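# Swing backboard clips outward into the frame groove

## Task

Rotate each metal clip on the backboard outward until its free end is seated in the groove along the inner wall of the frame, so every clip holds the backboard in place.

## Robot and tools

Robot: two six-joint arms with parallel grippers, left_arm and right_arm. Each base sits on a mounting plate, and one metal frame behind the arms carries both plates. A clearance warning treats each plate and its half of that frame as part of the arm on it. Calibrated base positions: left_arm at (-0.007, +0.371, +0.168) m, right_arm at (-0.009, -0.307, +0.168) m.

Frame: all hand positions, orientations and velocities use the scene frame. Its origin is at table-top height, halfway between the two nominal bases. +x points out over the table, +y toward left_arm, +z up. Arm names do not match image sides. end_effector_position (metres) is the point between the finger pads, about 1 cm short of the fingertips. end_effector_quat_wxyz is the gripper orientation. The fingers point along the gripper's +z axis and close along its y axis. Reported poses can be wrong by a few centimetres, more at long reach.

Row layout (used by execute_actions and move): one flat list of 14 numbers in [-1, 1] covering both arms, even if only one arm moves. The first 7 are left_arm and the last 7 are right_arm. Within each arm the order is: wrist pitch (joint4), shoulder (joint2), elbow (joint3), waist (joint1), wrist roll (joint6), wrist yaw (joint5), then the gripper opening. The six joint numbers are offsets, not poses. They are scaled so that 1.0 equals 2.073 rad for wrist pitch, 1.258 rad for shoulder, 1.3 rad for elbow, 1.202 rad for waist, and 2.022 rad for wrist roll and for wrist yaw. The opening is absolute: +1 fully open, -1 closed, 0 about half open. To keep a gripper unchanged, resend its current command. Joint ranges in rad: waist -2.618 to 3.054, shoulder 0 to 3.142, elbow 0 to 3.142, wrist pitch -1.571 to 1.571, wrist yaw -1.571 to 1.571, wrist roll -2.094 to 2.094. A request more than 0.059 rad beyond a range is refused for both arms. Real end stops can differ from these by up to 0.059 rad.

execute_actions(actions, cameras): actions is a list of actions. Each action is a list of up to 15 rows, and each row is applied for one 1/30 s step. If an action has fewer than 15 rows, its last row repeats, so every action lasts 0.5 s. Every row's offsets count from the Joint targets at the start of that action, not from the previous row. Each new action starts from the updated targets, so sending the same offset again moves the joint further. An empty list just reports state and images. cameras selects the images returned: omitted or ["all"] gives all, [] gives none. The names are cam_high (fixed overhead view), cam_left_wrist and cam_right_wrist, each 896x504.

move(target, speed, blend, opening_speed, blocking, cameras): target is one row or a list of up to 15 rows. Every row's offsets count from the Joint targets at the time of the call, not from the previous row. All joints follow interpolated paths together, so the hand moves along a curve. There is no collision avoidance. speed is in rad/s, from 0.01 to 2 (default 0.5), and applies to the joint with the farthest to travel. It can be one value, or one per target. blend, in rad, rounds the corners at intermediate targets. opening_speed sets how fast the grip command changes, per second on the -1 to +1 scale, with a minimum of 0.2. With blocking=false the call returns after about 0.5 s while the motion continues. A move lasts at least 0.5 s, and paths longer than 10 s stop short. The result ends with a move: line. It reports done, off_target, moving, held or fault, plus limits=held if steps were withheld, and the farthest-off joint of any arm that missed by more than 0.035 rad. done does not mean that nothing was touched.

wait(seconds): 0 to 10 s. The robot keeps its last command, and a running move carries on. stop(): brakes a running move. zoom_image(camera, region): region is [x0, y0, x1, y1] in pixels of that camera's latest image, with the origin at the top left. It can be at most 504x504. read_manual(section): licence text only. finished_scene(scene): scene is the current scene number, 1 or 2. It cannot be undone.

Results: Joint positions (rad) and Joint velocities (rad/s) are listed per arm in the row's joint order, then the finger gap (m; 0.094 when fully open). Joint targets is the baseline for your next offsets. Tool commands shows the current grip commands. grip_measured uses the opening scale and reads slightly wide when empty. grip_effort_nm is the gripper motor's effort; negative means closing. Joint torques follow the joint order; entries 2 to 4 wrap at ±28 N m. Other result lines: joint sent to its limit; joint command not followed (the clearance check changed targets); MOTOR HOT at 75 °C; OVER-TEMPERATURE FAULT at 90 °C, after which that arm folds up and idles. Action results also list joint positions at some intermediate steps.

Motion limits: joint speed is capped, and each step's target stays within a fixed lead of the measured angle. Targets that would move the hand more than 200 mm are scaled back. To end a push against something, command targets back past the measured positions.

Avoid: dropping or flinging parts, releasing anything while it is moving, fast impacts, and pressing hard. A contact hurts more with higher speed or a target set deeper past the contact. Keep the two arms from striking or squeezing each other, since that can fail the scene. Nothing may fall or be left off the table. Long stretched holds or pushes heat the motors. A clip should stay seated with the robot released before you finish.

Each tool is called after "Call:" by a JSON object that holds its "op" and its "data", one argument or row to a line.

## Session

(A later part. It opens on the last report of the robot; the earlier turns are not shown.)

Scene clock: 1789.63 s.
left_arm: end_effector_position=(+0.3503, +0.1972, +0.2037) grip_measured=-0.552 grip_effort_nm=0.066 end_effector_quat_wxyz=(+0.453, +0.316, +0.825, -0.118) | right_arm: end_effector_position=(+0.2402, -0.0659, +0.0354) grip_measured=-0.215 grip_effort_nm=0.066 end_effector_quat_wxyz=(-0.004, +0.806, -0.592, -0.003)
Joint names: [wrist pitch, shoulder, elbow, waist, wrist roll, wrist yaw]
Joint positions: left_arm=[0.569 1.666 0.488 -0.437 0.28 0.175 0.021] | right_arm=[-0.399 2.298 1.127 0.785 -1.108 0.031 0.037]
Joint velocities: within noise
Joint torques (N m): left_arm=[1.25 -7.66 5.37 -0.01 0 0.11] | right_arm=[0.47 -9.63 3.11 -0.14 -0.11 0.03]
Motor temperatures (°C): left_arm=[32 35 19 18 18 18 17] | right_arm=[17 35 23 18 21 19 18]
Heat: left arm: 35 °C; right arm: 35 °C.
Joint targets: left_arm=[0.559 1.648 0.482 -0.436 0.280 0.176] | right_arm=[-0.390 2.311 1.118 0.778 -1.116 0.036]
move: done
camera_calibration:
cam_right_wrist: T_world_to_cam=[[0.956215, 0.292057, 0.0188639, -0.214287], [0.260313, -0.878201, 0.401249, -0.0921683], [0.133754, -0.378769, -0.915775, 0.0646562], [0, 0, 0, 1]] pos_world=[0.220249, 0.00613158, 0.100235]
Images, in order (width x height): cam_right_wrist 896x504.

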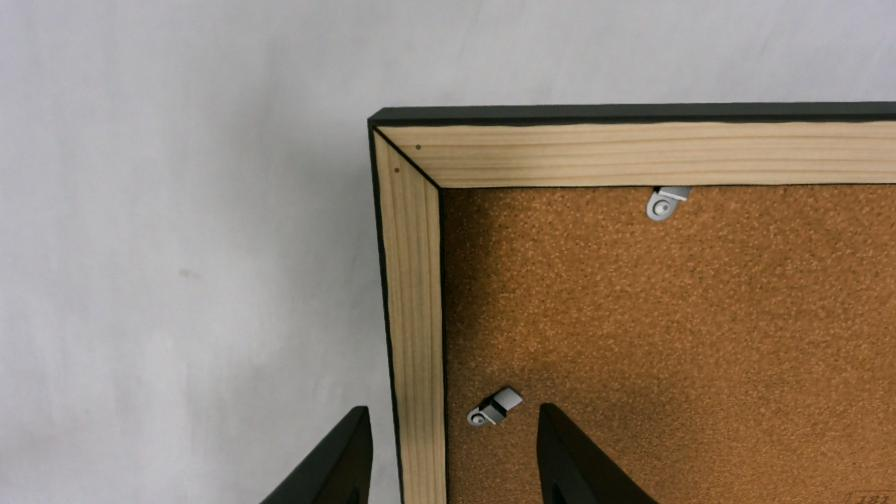

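Call:
{"op": "move", "data": {
  "target": [0,0,0,0,0,0,-0.55,0.0209,0.0345,0,-0.001,0,0,-0.213],
  "speed": 0.12,
  "cameras": ["cam_right_wrist"]
}}

Call:
{"op": "zoom_image", "data": {
  "camera": "cam_right_wrist",
  "region": [380, 340, 600, 504]
}}

Scene clock: 1797.23 s.
left_arm: end_effector_position=(+0.3503, +0.1972, +0.2037) grip_measured=-0.552 grip_effort_nm=0.066 end_effector_quat_wxyz=(+0.453, +0.316, +0.825, -0.118) | right_arm: end_effector_position=(+0.2395, -0.0658, +0.0214) grip_measured=-0.215 grip_effort_nm=0.066 end_effector_quat_wxyz=(-0.004, +0.807, -0.591, -0.003)
Joint names: [wrist pitch, shoulder, elbow, waist, wrist roll, wrist yaw]
Joint positions: left_arm=[0.569 1.666 0.488 -0.437 0.28 0.175 0.021] | right_arm=[-0.356 2.341 1.127 0.785 -1.109 0.031 0.037]
Joint velocities: within noise
Joint torques (N m): left_arm=[1.25 -7.73 5.42 -0.16 0.02 0.09] | right_arm=[0.48 -9.73 2.95 -0.21 -0.1 0.03]
Motor temperatures (°C): left_arm=[32 35 19 18 18 18 17] | right_arm=[17 34 23 18 21 19 18]
Heat: left arm: 35 °C; right arm: 34 °C.
Joint targets: left_arm=[0.559 1.648 0.482 -0.436 0.280 0.176] | right_arm=[-0.347 2.354 1.118 0.776 -1.116 0.036]
move: done
camera_calibration:
cam_right_wrist: T_world_to_cam=[[0.955992, 0.292786, 0.0188722, -0.213288], [0.26098, -0.878002, 0.401251, -0.0864114], [0.134051, -0.378667, -0.915774, 0.0518631], [0, 0, 0, 1]] pos_world=[0.219501, 0.00621727, 0.0861927]
Images, in order (width x height): cam_right_wrist 896x504.

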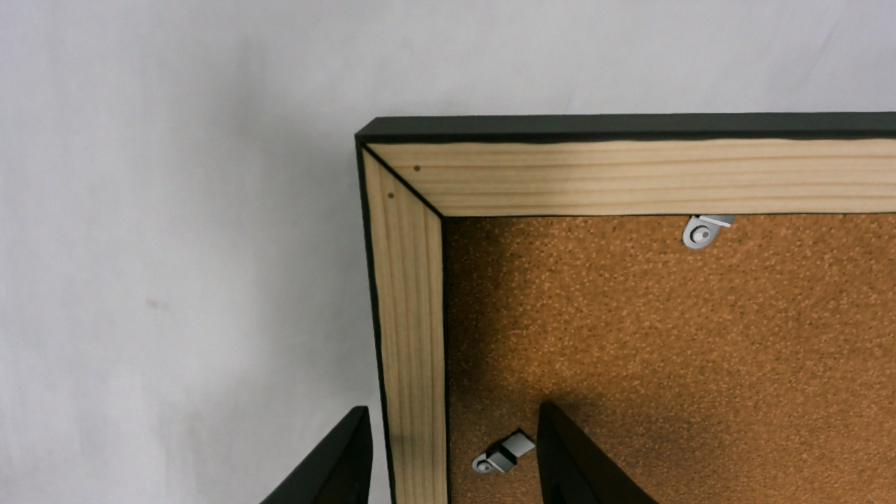

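Scaled by 2.291.

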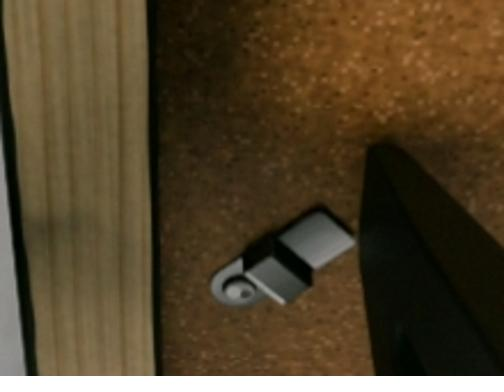

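Call:
{"op": "move", "data": {
  "target": [
    [0,0,0,0,0,0,-0.55,-0.0675,-0.119,0,0,0,0,-0.213],
    [0,0,0,0,0,0,-0.55,-0.133,-0.1224,0.1254,0.0524,0.8056,0,0.702],
    [0,0,0,0,0,0,-0.55,-0.0656,-0.0048,0.1254,0.0524,0.8056,0,0.702]
  ],
  "speed": [0.3,0.8,0.2],
  "cameras": ["cam_right_wrist"]
}}

Scene clock: 1828.83 s.
left_arm: end_effector_position=(+0.3503, +0.1972, +0.2037) grip_measured=-0.552 grip_effort_nm=0.061 end_effector_quat_wxyz=(+0.453, +0.316, +0.825, -0.118) | right_arm: end_effector_position=(+0.2454, -0.0377, +0.0432) grip_measured=+0.700 grip_effort_nm=0.066 end_effector_quat_wxyz=(-0.001, -0.153, +0.988, +0.004)
Joint names: [wrist pitch, shoulder, elbow, waist, wrist roll, wrist yaw]
Joint positions: left_arm=[0.569 1.666 0.488 -0.437 0.28 0.175 0.021] | right_arm=[-0.494 2.338 1.256 0.83 0.506 0.031 0.08]
Joint velocities: within noise
Joint torques (N m): left_arm=[1.27 -7.86 5.3 -0.14 0.01 0.1] | right_arm=[0.5 -10.58 5.86 1.4 0.04 0.02]
Motor temperatures (°C): left_arm=[32 35 19 18 18 18 17] | right_arm=[17 33 23 18 21 19 18]
Heat: left arm: 35 °C; right arm: 33 °C.
Joint targets: left_arm=[0.559 1.648 0.482 -0.436 0.280 0.176] | right_arm=[-0.483 2.348 1.281 0.839 0.513 0.036]
move: done
camera_calibration:
cam_right_wrist: T_world_to_cam=[[0.294546, -0.955609, 0.00736435, -0.111876], [-0.87152, -0.265451, 0.412296, 0.228494], [-0.392039, -0.127859, -0.91102, 0.220078], [0, 0, 0, 1]] pos_world=[0.318369, -0.0181165, 0.107112]
Images, in order (width x height): cam_right_wrist 896x504.

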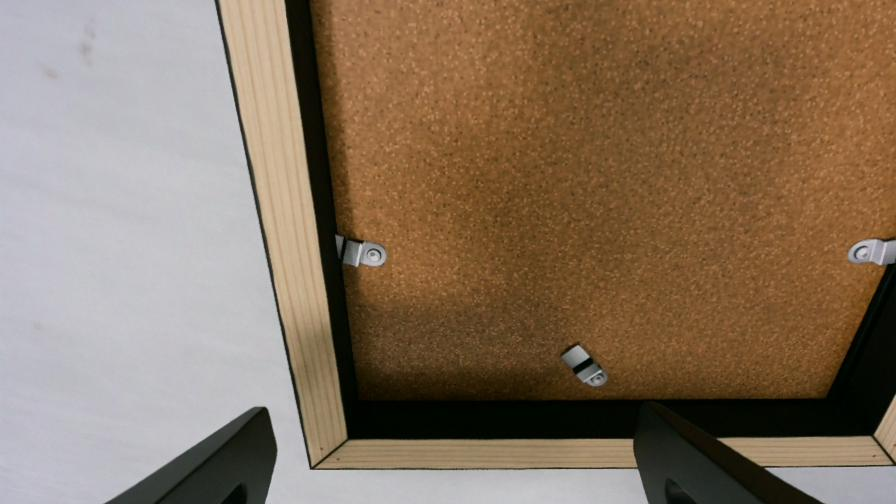

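Call:
{"op": "move", "data": {
  "target": [0,0,0,0,0,0,-0.55,0.0155,0.0242,0.002,-0.021,-0.0119,0,0.745],
  "speed": 0.15,
  "cameras": ["cam_right_wrist"]
}}

Scene clock: 1847.67 s.
left_arm: end_effector_position=(+0.3503, +0.1972, +0.2037) grip_measured=-0.552 grip_effort_nm=0.066 end_effector_quat_wxyz=(+0.453, +0.316, +0.825, -0.118) | right_arm: end_effector_position=(+0.2488, -0.0394, +0.0334) grip_measured=+0.743 grip_effort_nm=0.066 end_effector_quat_wxyz=(+0.000, -0.153, +0.988, +0.005)
Joint names: [wrist pitch, shoulder, elbow, waist, wrist roll, wrist yaw]
Joint positions: left_arm=[0.569 1.666 0.488 -0.437 0.28 0.175 0.021] | right_arm=[-0.462 2.365 1.256 0.82 0.496 0.031 0.082]
Joint velocities: within noise
Joint torques (N m): left_arm=[1.28 -7.69 5.18 -0.12 0 0.13] | right_arm=[0.5 -10.36 5.94 0.02 -0.12 0.03]
Motor temperatures (°C): left_arm=[32 35 19 18 18 18 17] | right_arm=[17 34 23 18 21 19 18]
Heat: left arm: 35 °C; right arm: 34 °C.
Joint targets: left_arm=[0.559 1.648 0.482 -0.436 0.280 0.176] | right_arm=[-0.451 2.379 1.283 0.814 0.489 0.036]
move: done
camera_calibration:
cam_right_wrist: T_world_to_cam=[[0.293636, -0.955903, 0.00526731, -0.114109], [-0.87296, -0.265904, 0.408945, 0.235445], [-0.389511, -0.124679, -0.912544, 0.2118], [0, 0, 0, 1]] pos_world=[0.321539, -0.0200644, 0.0975934]
Images, in order (width x height): cam_right_wrist 896x504.

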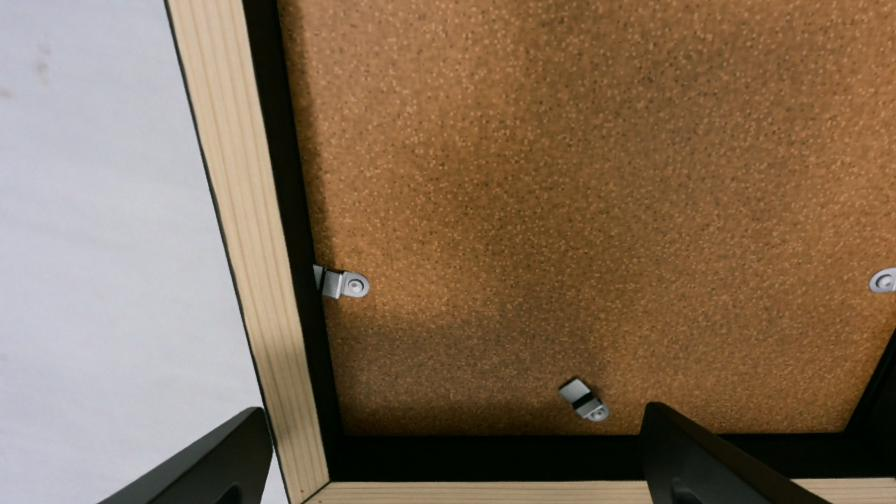

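Call:
{"op": "move", "data": {
  "target": [
    [0,0,0,0,0,0,-0.55,0,0,0,0.0187,0.0099,0,0.745],
    [0,0,0,0,0,0,-0.55,0.0175,0.0289,0,0.0187,0.0099,0,0.745]
  ],
  "speed": 0.12,
  "cameras": ["cam_right_wrist"]
}}

Scene clock: 1859.33 s.
left_arm: end_effector_position=(+0.3503, +0.1972, +0.2037) grip_measured=-0.552 grip_effort_nm=0.076 end_effector_quat_wxyz=(+0.453, +0.316, +0.825, -0.118) | right_arm: end_effector_position=(+0.2473, -0.0353, +0.0213) grip_measured=+0.743 grip_effort_nm=0.066 end_effector_quat_wxyz=(+0.002, -0.154, +0.988, +0.007)
Joint names: [wrist pitch, shoulder, elbow, waist, wrist roll, wrist yaw]
Joint positions: left_arm=[0.569 1.666 0.488 -0.437 0.28 0.175 0.021] | right_arm=[-0.426 2.403 1.262 0.829 0.502 0.031 0.082]
Joint velocities: within noise
Joint torques (N m): left_arm=[1.3 -7.62 5.11 -0.17 0.04 0.09] | right_arm=[0.5 -10.62 5.37 1.25 0.04 0.02]
Motor temperatures (°C): left_arm=[32 35 19 18 18 18 17] | right_arm=[17 34 24 18 21 19 18]
Heat: left arm: 35 °C; right arm: 34 °C.
Joint targets: left_arm=[0.559 1.648 0.482 -0.436 0.280 0.176] | right_arm=[-0.414 2.415 1.283 0.837 0.509 0.036]
move: done
camera_calibration:
cam_right_wrist: T_world_to_cam=[[0.297088, -0.954846, 0.0029088, -0.110473], [-0.873368, -0.270504, 0.405037, 0.240247], [-0.385961, -0.122872, -0.914296, 0.199884], [0, 0, 0, 1]] pos_world=[0.319792, -0.0159367, 0.0857651]
Images, in order (width x height): cam_right_wrist 896x504.

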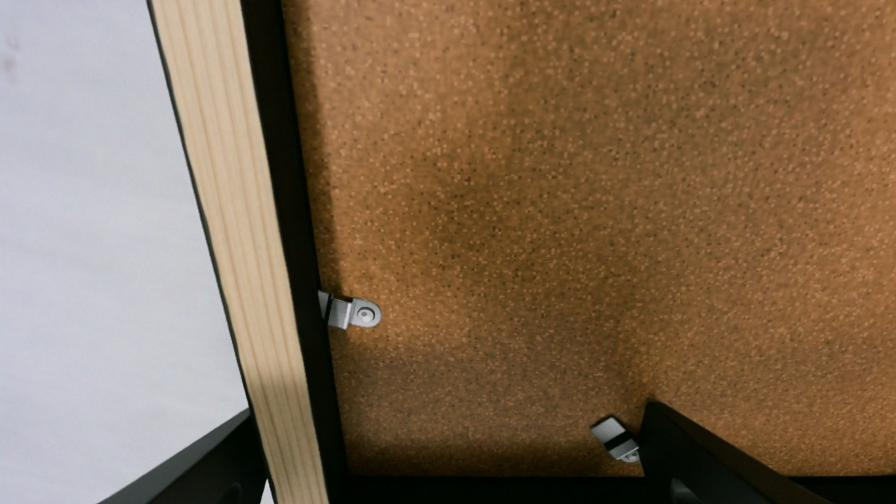

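Call:
{"op": "move", "data": {
  "target": [0,0,0,0,0,0,-0.55,0,0.0045,0.0062,0,0,0,0.745],
  "speed": 0.12,
  "cameras": ["cam_right_wrist"]
}}

Call:
{"op": "zoom_image", "data": {
  "camera": "cam_right_wrist",
  "region": [540, 370, 700, 490]
}}

Scene clock: 1865.77 s.
left_arm: end_effector_position=(+0.3503, +0.1972, +0.2037) grip_measured=-0.552 grip_effort_nm=0.066 end_effector_quat_wxyz=(+0.453, +0.316, +0.825, -0.118) | right_arm: end_effector_position=(+0.2483, -0.0342, +0.0212) grip_measured=+0.743 grip_effort_nm=0.061 end_effector_quat_wxyz=(+0.003, -0.154, +0.988, +0.008)
Joint names: [wrist pitch, shoulder, elbow, waist, wrist roll, wrist yaw]
Joint positions: left_arm=[0.569 1.666 0.488 -0.437 0.28 0.175 0.021] | right_arm=[-0.426 2.406 1.267 0.829 0.502 0.031 0.082]
Joint velocities: within noise
Joint torques (N m): left_arm=[1.28 -7.77 5.38 -0.21 0.01 0.11] | right_arm=[0.51 -10.4 5.7 1.25 0.03 0.03]
Motor temperatures (°C): left_arm=[32 35 19 18 18 18 17] | right_arm=[17 33 24 18 21 19 18]
Heat: left arm: 35 °C; right arm: 33 °C.
Joint targets: left_arm=[0.559 1.648 0.482 -0.436 0.280 0.176] | right_arm=[-0.414 2.421 1.291 0.837 0.509 0.036]
move: done
camera_calibration:
cam_right_wrist: T_world_to_cam=[[0.296271, -0.955102, 0.00178445, -0.109518], [-0.87423, -0.270431, 0.403223, 0.241752], [-0.384637, -0.121023, -0.9151, 0.200029], [0, 0, 0, 1]] pos_world=[0.320732, -0.0150159, 0.0857624]
Images, in order (width x height): cam_right_wrist 896x504.

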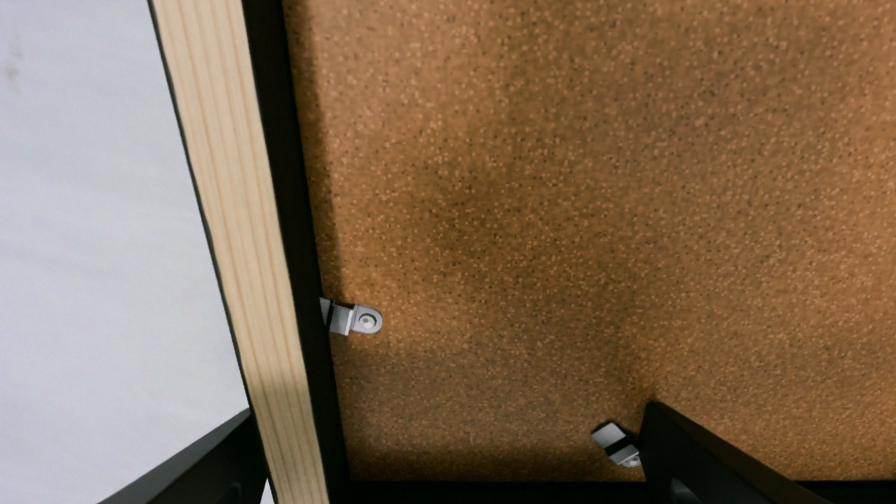

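Scaled by 3.150.

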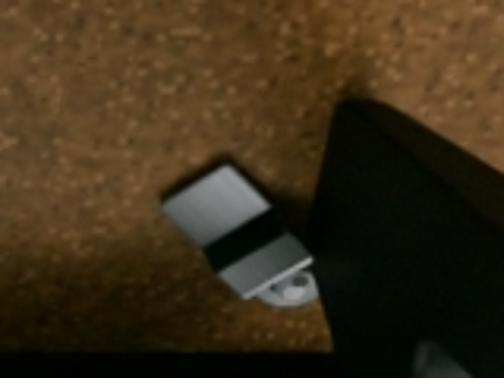

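Call:
{"op": "move", "data": {
  "target": [
    [0,0,0,0,0,0,-0.55,0.002,0.0035,0,0,0,0,0.745],
    [0,0,0,0,0,0,-0.55,0.002,0.0035,0,0,0,0,0.62]
  ],
  "speed": 0.1,
  "opening_speed": 0.2,
  "cameras": ["cam_right_wrist"]
}}

Scene clock: 1870.87 s.
left_arm: end_effector_position=(+0.3503, +0.1972, +0.2037) grip_measured=-0.552 grip_effort_nm=0.066 end_effector_quat_wxyz=(+0.453, +0.316, +0.825, -0.118) | right_arm: end_effector_position=(+0.2487, -0.0342, +0.0208) grip_measured=+0.623 grip_effort_nm=-0.212 end_effector_quat_wxyz=(+0.005, -0.154, +0.988, +0.007)
Joint names: [wrist pitch, shoulder, elbow, waist, wrist roll, wrist yaw]
Joint positions: left_arm=[0.569 1.666 0.488 -0.437 0.28 0.175 0.021] | right_arm=[-0.423 2.407 1.267 0.83 0.502 0.034 0.076]
Joint velocities: within noise
Joint torques (N m): left_arm=[1.26 -7.56 5.33 -0.13 0 0.1] | right_arm=[0.54 -10.1 5.65 1.22 0.03 0]
Motor temperatures (°C): left_arm=[32 34 19 18 18 18 17] | right_arm=[17 34 24 18 21 19 18]
Heat: left arm: 34 °C; right arm: 34 °C.
Joint targets: left_arm=[0.559 1.648 0.482 -0.436 0.280 0.176] | right_arm=[-0.410 2.425 1.292 0.837 0.509 0.036]
move: done
camera_calibration:
cam_right_wrist: T_world_to_cam=[[0.296896, -0.9549, 0.00421032, -0.109857], [-0.875378, -0.270404, 0.400743, 0.242601], [-0.381532, -0.122665, -0.916181, 0.19902], [0, 0, 0, 1]] pos_world=[0.320916, -0.0148892, 0.0855798]
Images, in order (width x height): cam_right_wrist 896x504.

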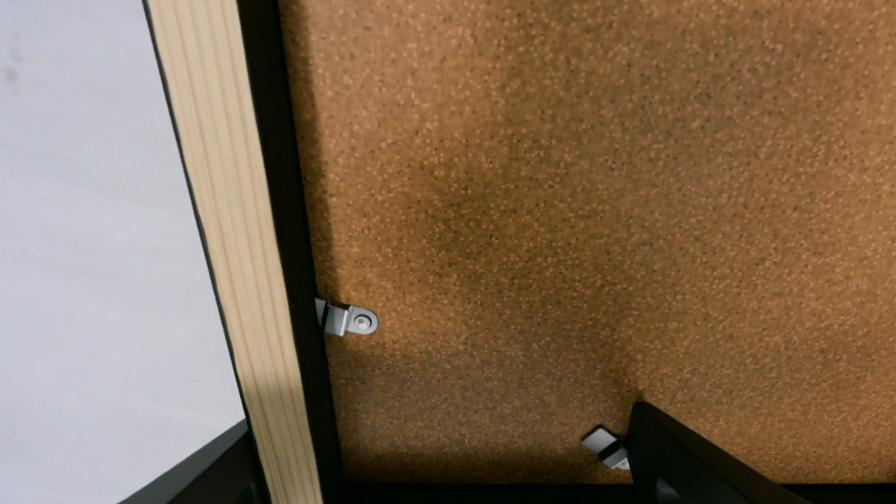

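Call:
{"op": "move", "data": {
  "target": [0,0,0,0,0,0,-0.55,0,0,0,0,0,0,0.50],
  "speed": 0.1,
  "opening_speed": 0.2,
  "cameras": ["cam_right_wrist"]
}}

Call:
{"op": "zoom_image", "data": {
  "camera": "cam_right_wrist",
  "region": [520, 370, 680, 490]
}}

Scene clock: 1875.17 s.
left_arm: end_effector_position=(+0.3503, +0.1972, +0.2037) grip_measured=-0.552 grip_effort_nm=0.066 end_effector_quat_wxyz=(+0.453, +0.316, +0.825, -0.118) | right_arm: end_effector_position=(+0.2493, -0.0331, +0.0210) grip_measured=+0.502 grip_effort_nm=-0.154 end_effector_quat_wxyz=(+0.006, -0.151, +0.988, +0.008)
Joint names: [wrist pitch, shoulder, elbow, waist, wrist roll, wrist yaw]
Joint positions: left_arm=[0.569 1.666 0.488 -0.437 0.28 0.175 0.021] | right_arm=[-0.421 2.407 1.269 0.83 0.509 0.034 0.071]
Joint velocities: within noise
Joint torques (N m): left_arm=[1.22 -7.84 5.26 -0.13 0 0.08] | right_arm=[0.51 -10.11 5.5 1.06 -0.04 -0.01]
Motor temperatures (°C): left_arm=[32 34 19 18 18 18 17] | right_arm=[17 33 23 18 21 19 18]
Heat: left arm: 34 °C; right arm: 33 °C.
Joint targets: left_arm=[0.559 1.648 0.482 -0.436 0.280 0.176] | right_arm=[-0.410 2.425 1.292 0.836 0.509 0.036]
move: done
camera_calibration:
cam_right_wrist: T_world_to_cam=[[0.29092, -0.956745, 0.00190208, -0.107468], [-0.877954, -0.266171, 0.397931, 0.244178], [-0.380213, -0.117436, -0.917413, 0.19951], [0, 0, 0, 1]] pos_world=[0.321498, -0.0143965, 0.0860712]
Images, in order (width x height): cam_right_wrist 896x504.

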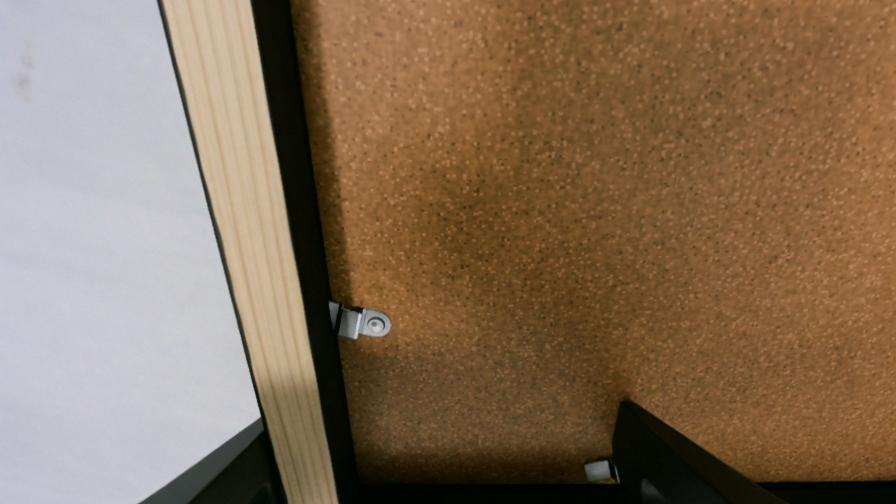

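Scaled by 3.150.

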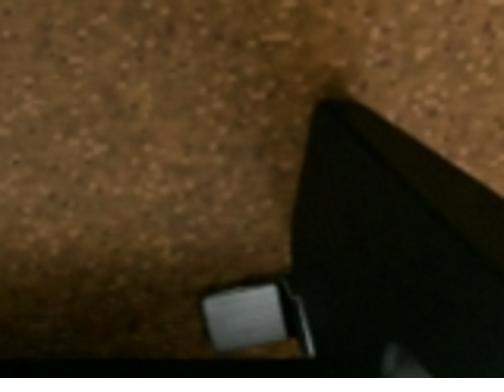

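Call:
{"op": "move", "data": {
  "target": [0,0,0,0,0,0,-0.55,0,0,0,0,0,0,0.62],
  "opening_speed": 0.6,
  "cameras": []
}}

Call:
{"op": "move", "data": {
  "target": [
    [0,0,0,0,0,0,-0.55,-0.0675,-0.1351,0,0,0,0,0.62],
    [0,0,0,0,0,0,-0.55,-0.0762,-0.2424,-0.1335,-0.0532,-0.8061,0,-0.213],
    [0,0,0,0,0,0,-0.55,-0.0039,-0.1117,-0.1335,-0.0532,-0.8061,0,-0.213]
  ],
  "speed": [0.3,0.8,0.2],
  "cameras": ["cam_right_wrist"]
}}

Scene clock: 1889.13 s.
left_arm: end_effector_position=(+0.3503, +0.1972, +0.2037) grip_measured=-0.552 grip_effort_nm=0.066 end_effector_quat_wxyz=(+0.453, +0.316, +0.825, -0.118) | right_arm: end_effector_position=(+0.2495, -0.0329, +0.0211) grip_measured=+0.618 grip_effort_nm=0.061 end_effector_quat_wxyz=(+0.007, -0.151, +0.988, +0.008)
Joint names: [wrist pitch, shoulder, elbow, waist, wrist roll, wrist yaw]
Joint positions: left_arm=[0.569 1.666 0.488 -0.437 0.28 0.175 0.021] | right_arm=[-0.421 2.407 1.269 0.83 0.509 0.034 0.076]
Joint velocities: within noise
Joint torques (N m): left_arm=[1.25 -7.76 5.37 -0.09 0.02 0.09] | right_arm=[0.51 -10.11 5.55 1.1 -0.03 0]
Motor temperatures (°C): left_arm=[33 34 19 18 18 18 17] | right_arm=[17 33 24 18 21 19 18]
Heat: left arm: 34 °C; right arm: 33 °C.
Joint targets: left_arm=[0.559 1.648 0.482 -0.436 0.280 0.176] | right_arm=[-0.410 2.425 1.292 0.836 0.509 0.036]
move: done
No camera images: "cameras" was empty.

Scene clock: 1894.60 s.
left_arm: end_effector_position=(+0.3503, +0.1972, +0.2037) grip_measured=-0.552 grip_effort_nm=0.066 end_effector_quat_wxyz=(+0.453, +0.316, +0.825, -0.118) | right_arm: end_effector_position=(+0.2417, -0.0680, +0.0434) grip_measured=-0.211 grip_effort_nm=-0.154 end_effector_quat_wxyz=(-0.003, +0.807, -0.591, -0.002)
Joint names: [wrist pitch, shoulder, elbow, waist, wrist roll, wrist yaw]
Joint positions: left_arm=[0.569 1.666 0.488 -0.437 0.28 0.175 0.021] | right_arm=[-0.427 2.274 1.129 0.78 -1.114 0.034 0.037]
Joint velocities: within noise
Joint torques (N m): left_arm=[1.24 -7.68 5.26 -0.03 0 0.08] | right_arm=[0.46 -9.8 3.02 -0.18 -0.11 0]
Motor temperatures (°C): left_arm=[33 34 19 18 18 18 17] | right_arm=[17 33 24 18 21 19 18]
Heat: left arm: 34 °C; right arm: 33 °C.
Joint targets: left_arm=[0.559 1.648 0.482 -0.436 0.280 0.176] | right_arm=[-0.418 2.284 1.118 0.773 -1.121 0.036]
move: done
camera_calibration:
cam_right_wrist: T_world_to_cam=[[0.955964, 0.292949, 0.0177226, -0.215133], [0.26103, -0.876301, 0.404919, -0.0977892], [0.134151, -0.382462, -0.914181, 0.0705074], [0, 0, 0, 1]] pos_world=[0.221726, 0.00429655, 0.107866]
Images, in order (width x height): cam_right_wrist 896x504.

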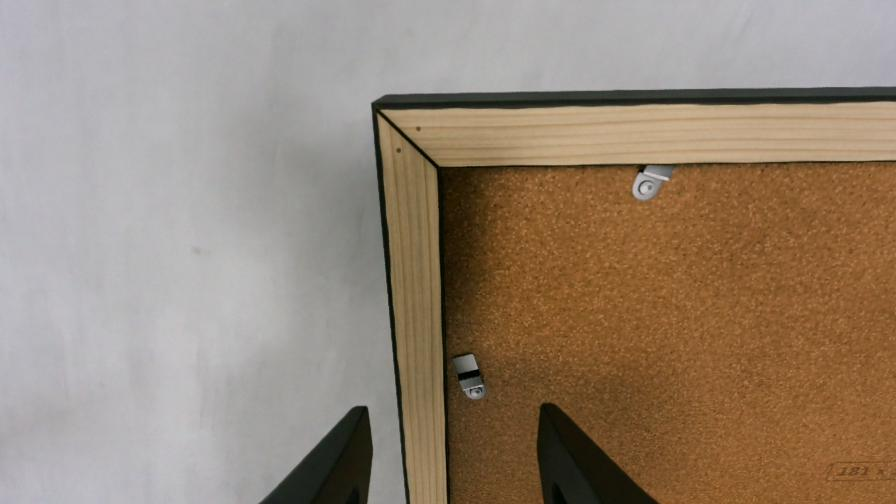

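Call:
{"op": "move", "data": {
  "target": [0,0,0,0,0,0,-0.55,0.0316,0.052,0,0,0,0,-0.213],
  "speed": 0.12,
  "cameras": ["cam_right_wrist"]
}}

Call:
{"op": "zoom_image", "data": {
  "camera": "cam_right_wrist",
  "region": [360, 350, 580, 504]
}}

Scene clock: 1904.13 s.
left_arm: end_effector_position=(+0.3503, +0.1972, +0.2037) grip_measured=-0.552 grip_effort_nm=0.076 end_effector_quat_wxyz=(+0.453, +0.316, +0.825, -0.118) | right_arm: end_effector_position=(+0.2414, -0.0672, +0.0228) grip_measured=-0.211 grip_effort_nm=-0.154 end_effector_quat_wxyz=(-0.004, +0.807, -0.591, -0.002)
Joint names: [wrist pitch, shoulder, elbow, waist, wrist roll, wrist yaw]
Joint positions: left_arm=[0.569 1.666 0.488 -0.437 0.28 0.175 0.021] | right_arm=[-0.362 2.337 1.129 0.78 -1.114 0.034 0.037]
Joint velocities: within noise
Joint torques (N m): left_arm=[1.27 -7.75 5.37 -0.16 0.04 0.09] | right_arm=[0.49 -9.77 2.86 -0.16 -0.11 0]
Motor temperatures (°C): left_arm=[33 34 19 18 18 18 17] | right_arm=[17 33 23 18 21 19 18]
Heat: left arm: 34 °C; right arm: 33 °C.
Joint targets: left_arm=[0.559 1.648 0.482 -0.436 0.280 0.176] | right_arm=[-0.352 2.350 1.118 0.773 -1.121 0.036]
move: done
camera_calibration:
cam_right_wrist: T_world_to_cam=[[0.955846, 0.293178, 0.0201095, -0.214714], [0.260491, -0.876975, 0.403806, -0.0885672], [0.136023, -0.380739, -0.914623, 0.0517685], [0, 0, 0, 1]] pos_world=[0.221263, 0.00498866, 0.0874305]
Images, in order (width x height): cam_right_wrist 896x504.

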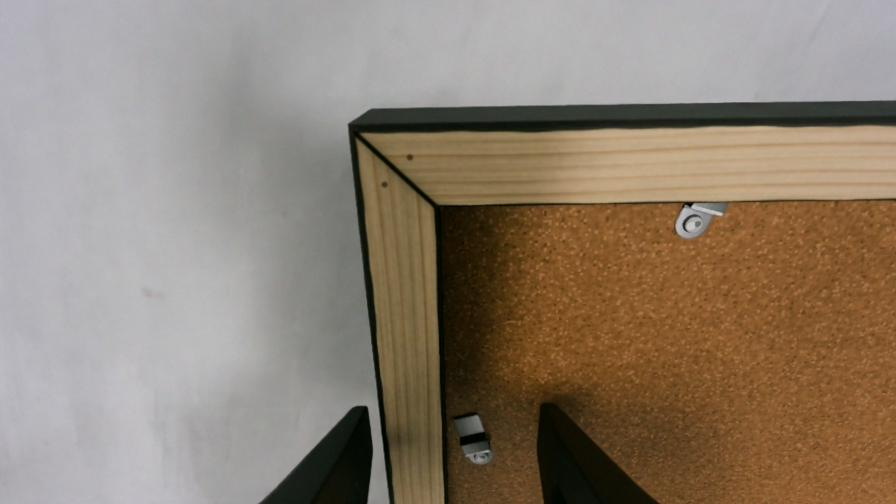

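Scaled by 2.291.

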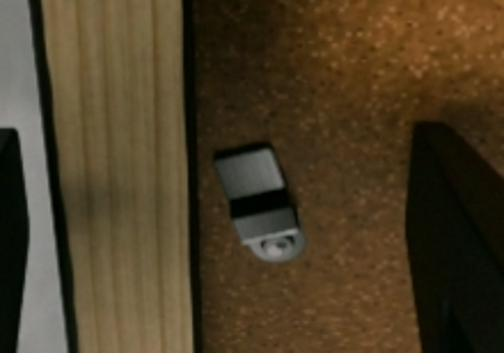

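Call:
{"op": "move", "data": {
  "target": [
    [0,0,0,0,0,0,-0.55,0.0034,0.0062,0,0,0,0,-0.213],
    [0,0,0,0,0,0,-0.55,0.0034,0.0062,0,0,0,0,-0.4],
    [0,0,0,0,0,0,-0.55,0.0034,0.0062,0,0,0,0,-0.6]
  ],
  "speed": 0.1,
  "opening_speed": 0.2,
  "cameras": ["cam_right_wrist"]
}}

Call:
{"op": "zoom_image", "data": {
  "camera": "cam_right_wrist",
  "region": [360, 350, 580, 504]
}}

Scene clock: 1911.70 s.
left_arm: end_effector_position=(+0.3503, +0.1972, +0.2037) grip_measured=-0.552 grip_effort_nm=0.066 end_effector_quat_wxyz=(+0.453, +0.316, +0.825, -0.118) | right_arm: end_effector_position=(+0.2413, -0.0671, +0.0207) grip_measured=-0.597 grip_effort_nm=-0.203 end_effector_quat_wxyz=(-0.004, +0.807, -0.591, -0.002)
Joint names: [wrist pitch, shoulder, elbow, waist, wrist roll, wrist yaw]
Joint positions: left_arm=[0.569 1.666 0.488 -0.437 0.28 0.175 0.021] | right_arm=[-0.355 2.344 1.129 0.78 -1.115 0.034 0.019]
Joint velocities: within noise
Joint torques (N m): left_arm=[1.24 -7.73 5.31 -0.2 -0.01 0.13] | right_arm=[0.48 -9.61 2.8 -0.18 -0.08 -0.01]
Motor temperatures (°C): left_arm=[33 34 19 18 18 18 17] | right_arm=[17 33 23 18 21 19 17]
Heat: left arm: 34 °C; right arm: 33 °C.
Joint targets: left_arm=[0.559 1.648 0.482 -0.436 0.280 0.176] | right_arm=[-0.346 2.358 1.118 0.773 -1.121 0.036]
move: done
camera_calibration:
cam_right_wrist: T_world_to_cam=[[0.955621, 0.293888, 0.0204564, -0.214528], [0.261033, -0.876886, 0.40365, -0.0877729], [0.136566, -0.380397, -0.914685, 0.049758], [0, 0, 0, 1]] pos_world=[0.221124, 0.00500822, 0.0853309]
Images, in order (width x height): cam_right_wrist 896x504.

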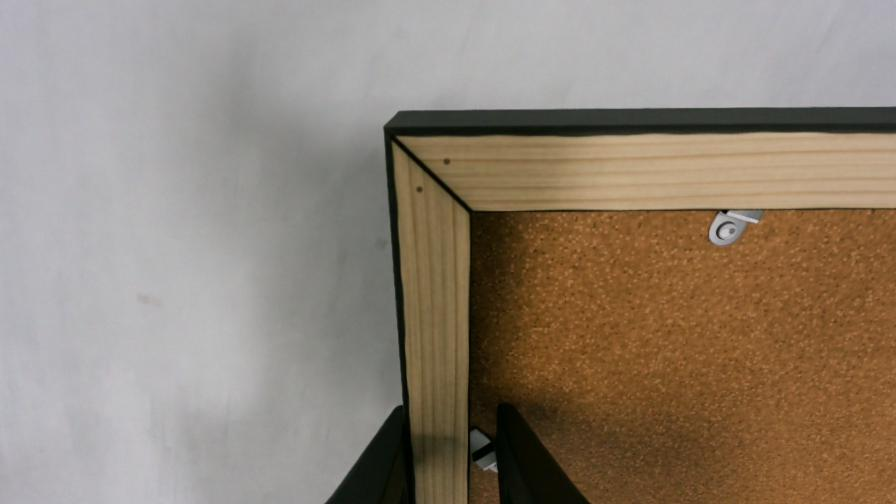

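Scaled by 2.291.

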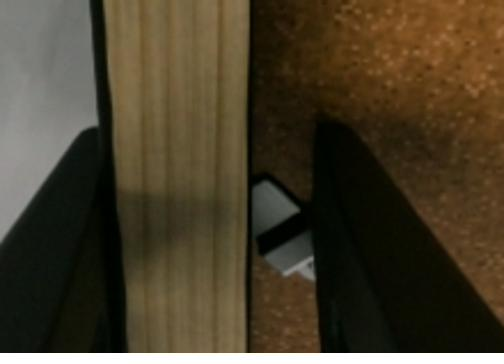

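Call:
{"op": "move", "data": {
  "target": [0,0,0,0,0,0,-0.55,0,0,0,0,0,0,-0.78],
  "speed": 0.1,
  "opening_speed": 0.2,
  "cameras": ["cam_right_wrist"]
}}

Call:
{"op": "zoom_image", "data": {
  "camera": "cam_right_wrist",
  "region": [360, 350, 580, 504]
}}

Scene clock: 1915.70 s.
left_arm: end_effector_position=(+0.3503, +0.1972, +0.2037) grip_measured=-0.552 grip_effort_nm=0.076 end_effector_quat_wxyz=(+0.453, +0.316, +0.825, -0.118) | right_arm: end_effector_position=(+0.2413, -0.0671, +0.0207) grip_measured=-0.773 grip_effort_nm=-1.028 end_effector_quat_wxyz=(-0.004, +0.807, -0.591, -0.002)
Joint names: [wrist pitch, shoulder, elbow, waist, wrist roll, wrist yaw]
Joint positions: left_arm=[0.569 1.666 0.488 -0.437 0.28 0.175 0.021] | right_arm=[-0.355 2.344 1.129 0.78 -1.115 0.034 0.011]
Joint velocities: within noise
Joint torques (N m): left_arm=[1.28 -7.69 5.33 -0.24 0.04 0.07] | right_arm=[0.47 -9.65 2.85 -0.12 -0.08 0]
Motor temperatures (°C): left_arm=[33 34 19 18 18 18 17] | right_arm=[17 33 23 18 21 19 18]
Heat: left arm: 34 °C; right arm: 33 °C.
Joint targets: left_arm=[0.559 1.648 0.482 -0.436 0.280 0.176] | right_arm=[-0.345 2.358 1.118 0.773 -1.121 0.036]
move: done
camera_calibration:
cam_right_wrist: T_world_to_cam=[[0.955509, 0.294252, 0.0204595, -0.214477], [0.261366, -0.876786, 0.403652, -0.0878466], [0.136714, -0.380345, -0.914684, 0.0497256], [0, 0, 0, 1]] pos_world=[0.221096, 0.00500056, 0.0853308]
Images, in order (width x height): cam_right_wrist 896x504.

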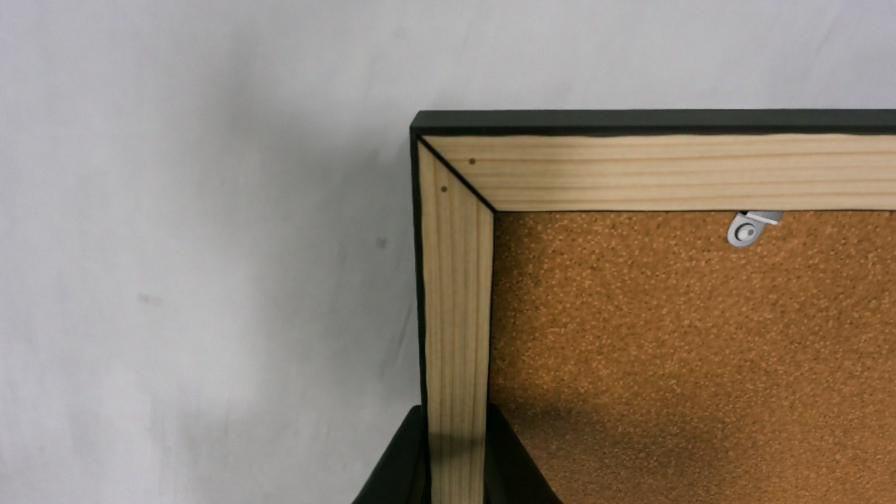

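Scaled by 2.291.

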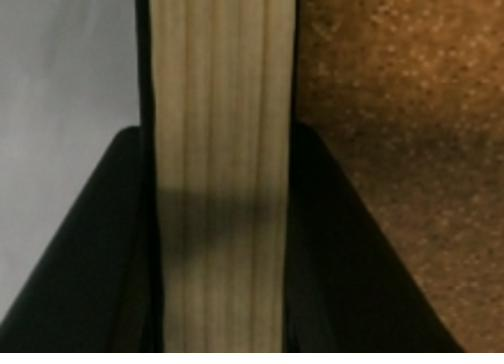

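Call:
{"op": "move", "data": {
  "target": [0,0,0,0,0,0,-0.55,0,0,0,0,0,0,-0.35],
  "opening_speed": 0.6,
  "cameras": []
}}

Call:
{"op": "move", "data": {
  "target": [
    [0,0,0,0,0,0,-0.55,-0.0675,-0.1192,0,0,0,0,-0.35],
    [0,0,0,0,0,0,-0.55,-0.4016,-0.1533,0.503,-0.0333,0,0,-0.35]
  ],
  "speed": [0.3,0.8],
  "cameras": ["cam_right_wrist"]
}}

Scene clock: 1927.13 s.
left_arm: end_effector_position=(+0.3503, +0.1972, +0.2037) grip_measured=-0.552 grip_effort_nm=0.066 end_effector_quat_wxyz=(+0.453, +0.316, +0.825, -0.118) | right_arm: end_effector_position=(+0.2416, -0.0670, +0.0207) grip_measured=-0.352 grip_effort_nm=0.066 end_effector_quat_wxyz=(-0.005, +0.807, -0.591, -0.002)
Joint names: [wrist pitch, shoulder, elbow, waist, wrist roll, wrist yaw]
Joint positions: left_arm=[0.569 1.666 0.488 -0.437 0.28 0.175 0.021] | right_arm=[-0.354 2.344 1.129 0.78 -1.115 0.034 0.03]
Joint velocities: left_arm=[within noise] | right_arm=[0.051 0.002 -0.012 0.007 0.154 -0.007 0]
Joint torques (N m): left_arm=[1.27 -7.65 5.35 -0.05 0.03 0.09] | right_arm=[0.47 -9.65 2.77 -0.14 -0.1 -0.01]
Motor temperatures (°C): left_arm=[33 34 19 18 18 18 17] | right_arm=[17 33 23 18 21 19 18]
Heat: left arm: 34 °C; right arm: 33 °C.
Joint targets: left_arm=[0.559 1.648 0.482 -0.436 0.280 0.176] | right_arm=[-0.345 2.358 1.118 0.773 -1.121 0.036]
move: done
No camera images: "cameras" was empty.

Scene clock: 1929.43 s.
left_arm: end_effector_position=(+0.3503, +0.1972, +0.2037) grip_measured=-0.552 grip_effort_nm=0.071 end_effector_quat_wxyz=(+0.453, +0.316, +0.825, -0.118) | right_arm: end_effector_position=(+0.3039, -0.0407, +0.2048) grip_measured=-0.352 grip_effort_nm=0.066 end_effector_quat_wxyz=(+0.015, +0.795, -0.606, -0.006)
Joint names: [wrist pitch, shoulder, elbow, waist, wrist roll, wrist yaw]
Joint positions: left_arm=[0.569 1.666 0.488 -0.437 0.28 0.175 0.021] | right_arm=[-1.166 2.191 1.75 0.739 -1.115 0.034 0.03]
Joint velocities: within noise
Joint torques (N m): left_arm=[1.25 -7.95 5.23 -0.23 0.02 0.11] | right_arm=[0.19 -14.57 6.97 0.02 -0.1 0.01]
Motor temperatures (°C): left_arm=[33 34 19 18 18 18 17] | right_arm=[17 34 23 18 21 19 18]
Heat: left arm: 34 °C; right arm: 34 °C.
Joint targets: left_arm=[0.559 1.648 0.482 -0.436 0.280 0.176] | right_arm=[-1.178 2.165 1.772 0.733 -1.121 0.036]
move: done
camera_calibration:
cam_right_wrist: T_world_to_cam=[[0.966422, 0.256561, -0.0143303, -0.283593], [0.238704, -0.875716, 0.419693, -0.151676], [0.0951275, -0.409021, -0.907553, 0.229666], [0, 0, 0, 1]] pos_world=[0.288429, 0.0338721, 0.268027]
Images, in order (width x height): cam_right_wrist 896x504.

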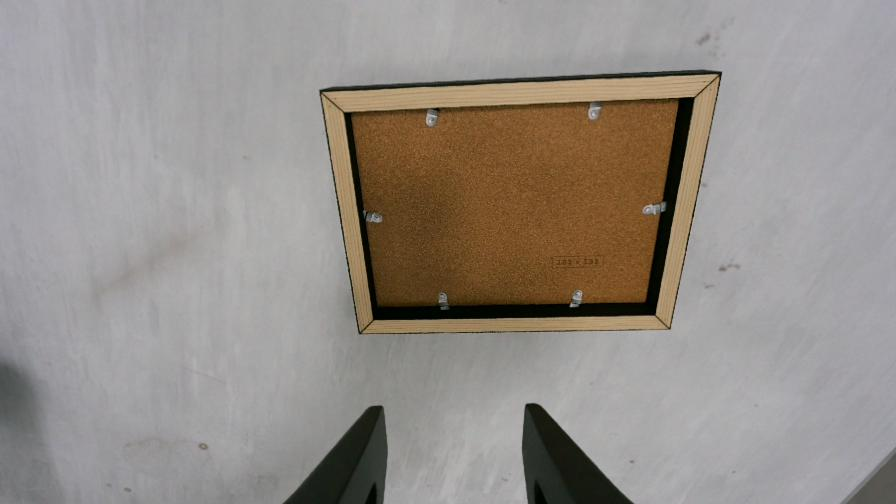

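Great view of all. Zoom each.

Call:
{"op": "zoom_image", "data": {
  "camera": "cam_right_wrist",
  "region": [350, 90, 470, 240]
}}

Call:
{"op": "zoom_image", "data": {
  "camera": "cam_right_wrist",
  "region": [560, 80, 700, 240]
}}

Call:
{"op": "zoom_image", "data": {
  "camera": "cam_right_wrist",
  "region": [420, 270, 600, 330]
}}

Scaled by 3.360.

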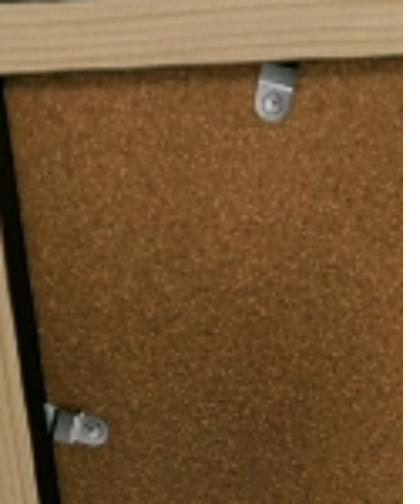

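Scaled by 3.150.

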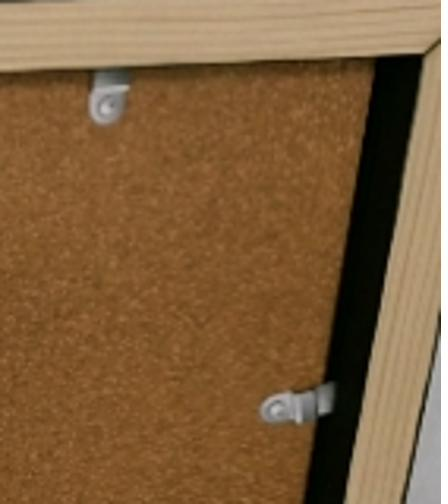

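Scaled by 2.800.

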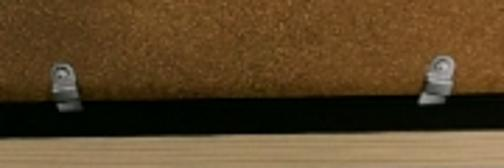

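Call:
{"op": "move", "data": {
  "target": [
    [0,0,0,0,0,0,-0.55,0.3126,0.004,-0.5054,0.0441,-0.002,0,-0.45],
    [0,0,0,0,0,0,-0.55,0.4009,0.1403,-0.5054,0.0441,-0.002,0,-0.45]
  ],
  "speed": [0.7,0.2],
  "cameras": ["cam_right_wrist"]
}}

Call:
{"op": "zoom_image", "data": {
  "camera": "cam_right_wrist",
  "region": [360, 350, 580, 504]
}}

Scene clock: 1960.50 s.
left_arm: end_effector_position=(+0.3503, +0.1972, +0.2037) grip_measured=-0.552 grip_effort_nm=0.071 end_effector_quat_wxyz=(+0.453, +0.316, +0.825, -0.118) | right_arm: end_effector_position=(+0.2410, -0.0687, +0.0235) grip_measured=-0.448 grip_effort_nm=-0.154 end_effector_quat_wxyz=(-0.005, +0.807, -0.590, -0.002)
Joint names: [wrist pitch, shoulder, elbow, waist, wrist roll, wrist yaw]
Joint positions: left_arm=[0.569 1.666 0.488 -0.437 0.28 0.175 0.021] | right_arm=[-0.356 2.331 1.119 0.777 -1.118 0.034 0.026]
Joint velocities: within noise
Joint torques (N m): left_arm=[1.3 -7.66 5.23 -0.14 -0.01 0.07] | right_arm=[0.47 -9.92 3.25 1.31 -0.11 -0.02]
Motor temperatures (°C): left_arm=[33 34 19 18 18 18 17] | right_arm=[17 35 24 18 21 19 18]
Heat: left arm: 34 °C; right arm: 35 °C.
Joint targets: left_arm=[0.559 1.648 0.482 -0.436 0.280 0.176] | right_arm=[-0.347 2.342 1.115 0.785 -1.125 0.036]
move: done
camera_calibration:
cam_right_wrist: T_world_to_cam=[[0.955385, 0.294522, 0.0222701, -0.213793], [0.26099, -0.877102, 0.403208, -0.0902408], [0.138287, -0.379407, -0.914837, 0.0514224], [0, 0, 0, 1]] pos_world=[0.220696, 0.00332652, 0.0881901]
Images, in order (width x height): cam_right_wrist 896x504.

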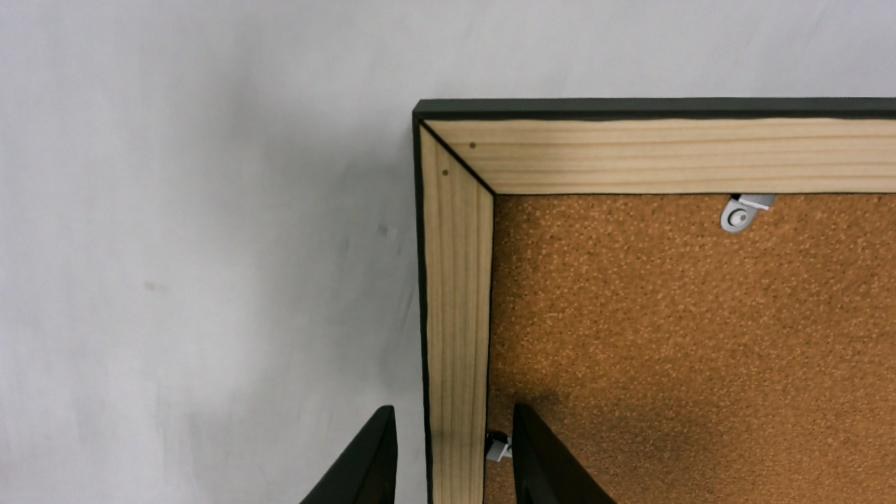

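Scaled by 2.291.

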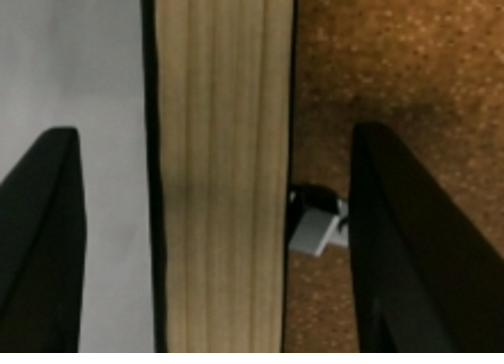

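Call:
{"op": "move", "data": {
  "target": [
    [0,0,0,0,0,0,-0.55,0.0038,0.0074,0,0,0,0,-0.45],
    [0,0,0,0,0,0,-0.55,0.0038,0.0074,0,0,0,0,-0.62],
    [0,0,0,0,0,0,-0.55,0.0038,0.0074,0,0,0,0,-0.78]
  ],
  "speed": 0.1,
  "opening_speed": 0.2,
  "cameras": ["cam_right_wrist"]
}}

Call:
{"op": "zoom_image", "data": {
  "camera": "cam_right_wrist",
  "region": [360, 350, 580, 504]
}}

Scene clock: 1976.63 s.
left_arm: end_effector_position=(+0.3503, +0.1972, +0.2037) grip_measured=-0.552 grip_effort_nm=0.066 end_effector_quat_wxyz=(+0.453, +0.316, +0.825, -0.118) | right_arm: end_effector_position=(+0.2415, -0.0682, +0.0216) grip_measured=-0.775 grip_effort_nm=-1.043 end_effector_quat_wxyz=(-0.007, +0.807, -0.590, -0.001)
Joint names: [wrist pitch, shoulder, elbow, waist, wrist roll, wrist yaw]
Joint positions: left_arm=[0.569 1.666 0.488 -0.437 0.28 0.175 0.021] | right_arm=[-0.347 2.337 1.119 0.777 -1.118 0.034 0.011]
Joint velocities: within noise
Joint torques (N m): left_arm=[1.28 -7.66 5.35 -0.1 0.03 0.09] | right_arm=[0.48 -9.57 3.26 1.26 -0.1 -0.01]
Motor temperatures (°C): left_arm=[33 34 19 18 18 18 17] | right_arm=[17 33 23 18 21 19 18]
Heat: left arm: 34 °C; right arm: 33 °C.
Joint targets: left_arm=[0.559 1.648 0.482 -0.436 0.280 0.176] | right_arm=[-0.339 2.351 1.115 0.785 -1.125 0.036]
move: done
camera_calibration:
cam_right_wrist: T_world_to_cam=[[0.955256, 0.294722, 0.0250033, -0.214321], [0.260328, -0.877879, 0.401942, -0.0889739], [0.140411, -0.377448, -0.915324, 0.049387], [0, 0, 0, 1]] pos_world=[0.22096, 0.00369799, 0.0863262]
Images, in order (width x height): cam_right_wrist 896x504.

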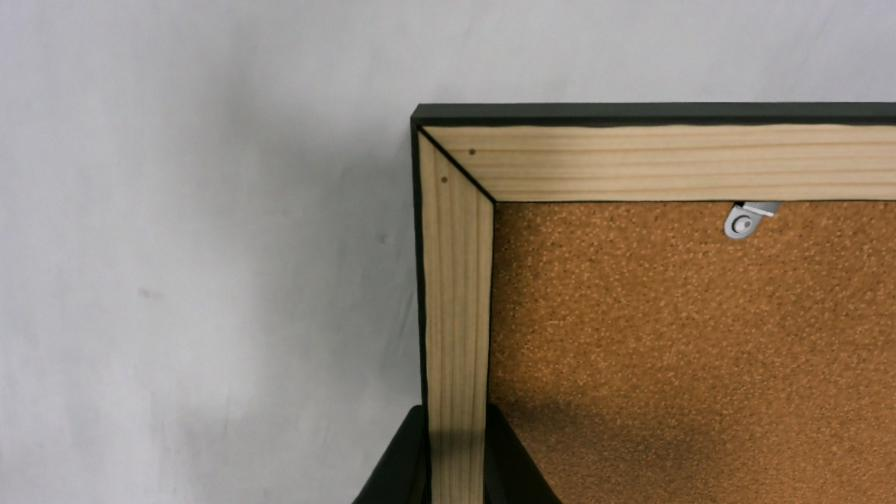

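Scaled by 2.291.

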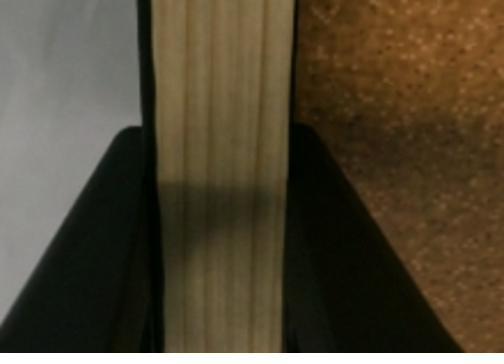

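Call:
{"op": "move", "data": {
  "target": [0,0,0,0,0,0,-0.55,0,0,0,0,0,0,-0.4],
  "opening_speed": 0.6,
  "cameras": []
}}

Call:
{"op": "move", "data": {
  "target": [
    [0,0,0,0,0,0,-0.55,-0.0675,-0.1113,0,0,0,0,-0.4],
    [0,0,0,0,0,0,-0.55,-0.2706,0.039,0.4889,-0.2575,0.6387,0,-0.4],
    [0,0,0,0,0,0,-0.55,-0.1923,0.1683,0.4889,-0.2575,0.6387,0,-0.4]
  ],
  "speed": [0.3,0.8,0.25],
  "cameras": ["cam_right_wrist"]
}}

Scene clock: 1999.70 s.
left_arm: end_effector_position=(+0.3503, +0.1972, +0.2037) grip_measured=-0.552 grip_effort_nm=0.061 end_effector_quat_wxyz=(+0.453, +0.316, +0.825, -0.118) | right_arm: end_effector_position=(+0.2416, -0.0681, +0.0216) grip_measured=-0.402 grip_effort_nm=0.056 end_effector_quat_wxyz=(-0.007, +0.807, -0.590, -0.001)
Joint names: [wrist pitch, shoulder, elbow, waist, wrist roll, wrist yaw]
Joint positions: left_arm=[0.569 1.666 0.488 -0.437 0.28 0.175 0.021] | right_arm=[-0.346 2.337 1.119 0.777 -1.118 0.034 0.028]
Joint velocities: within noise
Joint torques (N m): left_arm=[1.26 -7.71 5.19 -0.13 -0.01 0.08] | right_arm=[0.48 -9.61 3.23 1.29 -0.1 -0.02]
Motor temperatures (°C): left_arm=[33 34 19 18 18 18 17] | right_arm=[17 32 23 18 21 19 19]
Heat: left arm: 34 °C; right arm: 32 °C.
Joint targets: left_arm=[0.559 1.648 0.482 -0.436 0.280 0.176] | right_arm=[-0.339 2.351 1.115 0.785 -1.125 0.036]
move: done
No camera images: "cameras" was empty.

Scene clock: 2003.33 s.
left_arm: end_effector_position=(+0.3503, +0.1972, +0.2037) grip_measured=-0.552 grip_effort_nm=0.071 end_effector_quat_wxyz=(+0.453, +0.316, +0.825, -0.118) | right_arm: end_effector_position=(+0.3925, -0.1090, +0.0427) grip_measured=-0.402 grip_effort_nm=0.061 end_effector_quat_wxyz=(-0.006, -0.150, +0.989, +0.001)
Joint names: [wrist pitch, shoulder, elbow, waist, wrist roll, wrist yaw]
Joint positions: left_arm=[0.569 1.666 0.488 -0.437 0.28 0.175 0.021] | right_arm=[-0.75 2.554 1.728 0.476 0.159 0.034 0.028]
Joint velocities: within noise
Joint torques (N m): left_arm=[1.24 -7.73 5.3 -0.23 -0.02 0.11] | right_arm=[0.48 -13.07 6.34 0.59 0.05 0]
Motor temperatures (°C): left_arm=[33 34 19 18 18 18 17] | right_arm=[17 33 23 18 21 19 18]
Heat: left arm: 34 °C; right arm: 33 °C.
Joint targets: left_arm=[0.559 1.648 0.482 -0.436 0.280 0.176] | right_arm=[-0.738 2.563 1.751 0.476 0.166 0.036]
move: done
camera_calibration:
cam_right_wrist: T_world_to_cam=[[0.288297, -0.957463, 0.01226, -0.221258], [-0.869978, -0.256563, 0.421086, 0.338002], [-0.400029, -0.132064, -0.906938, 0.270613], [0, 0, 0, 1]] pos_world=[0.466095, -0.0893889, 0.105814]
Images, in order (width x height): cam_right_wrist 896x504.

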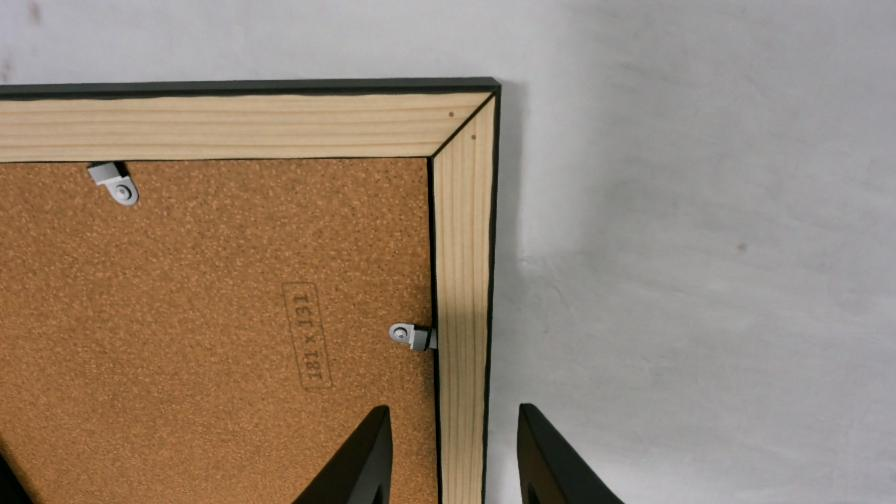

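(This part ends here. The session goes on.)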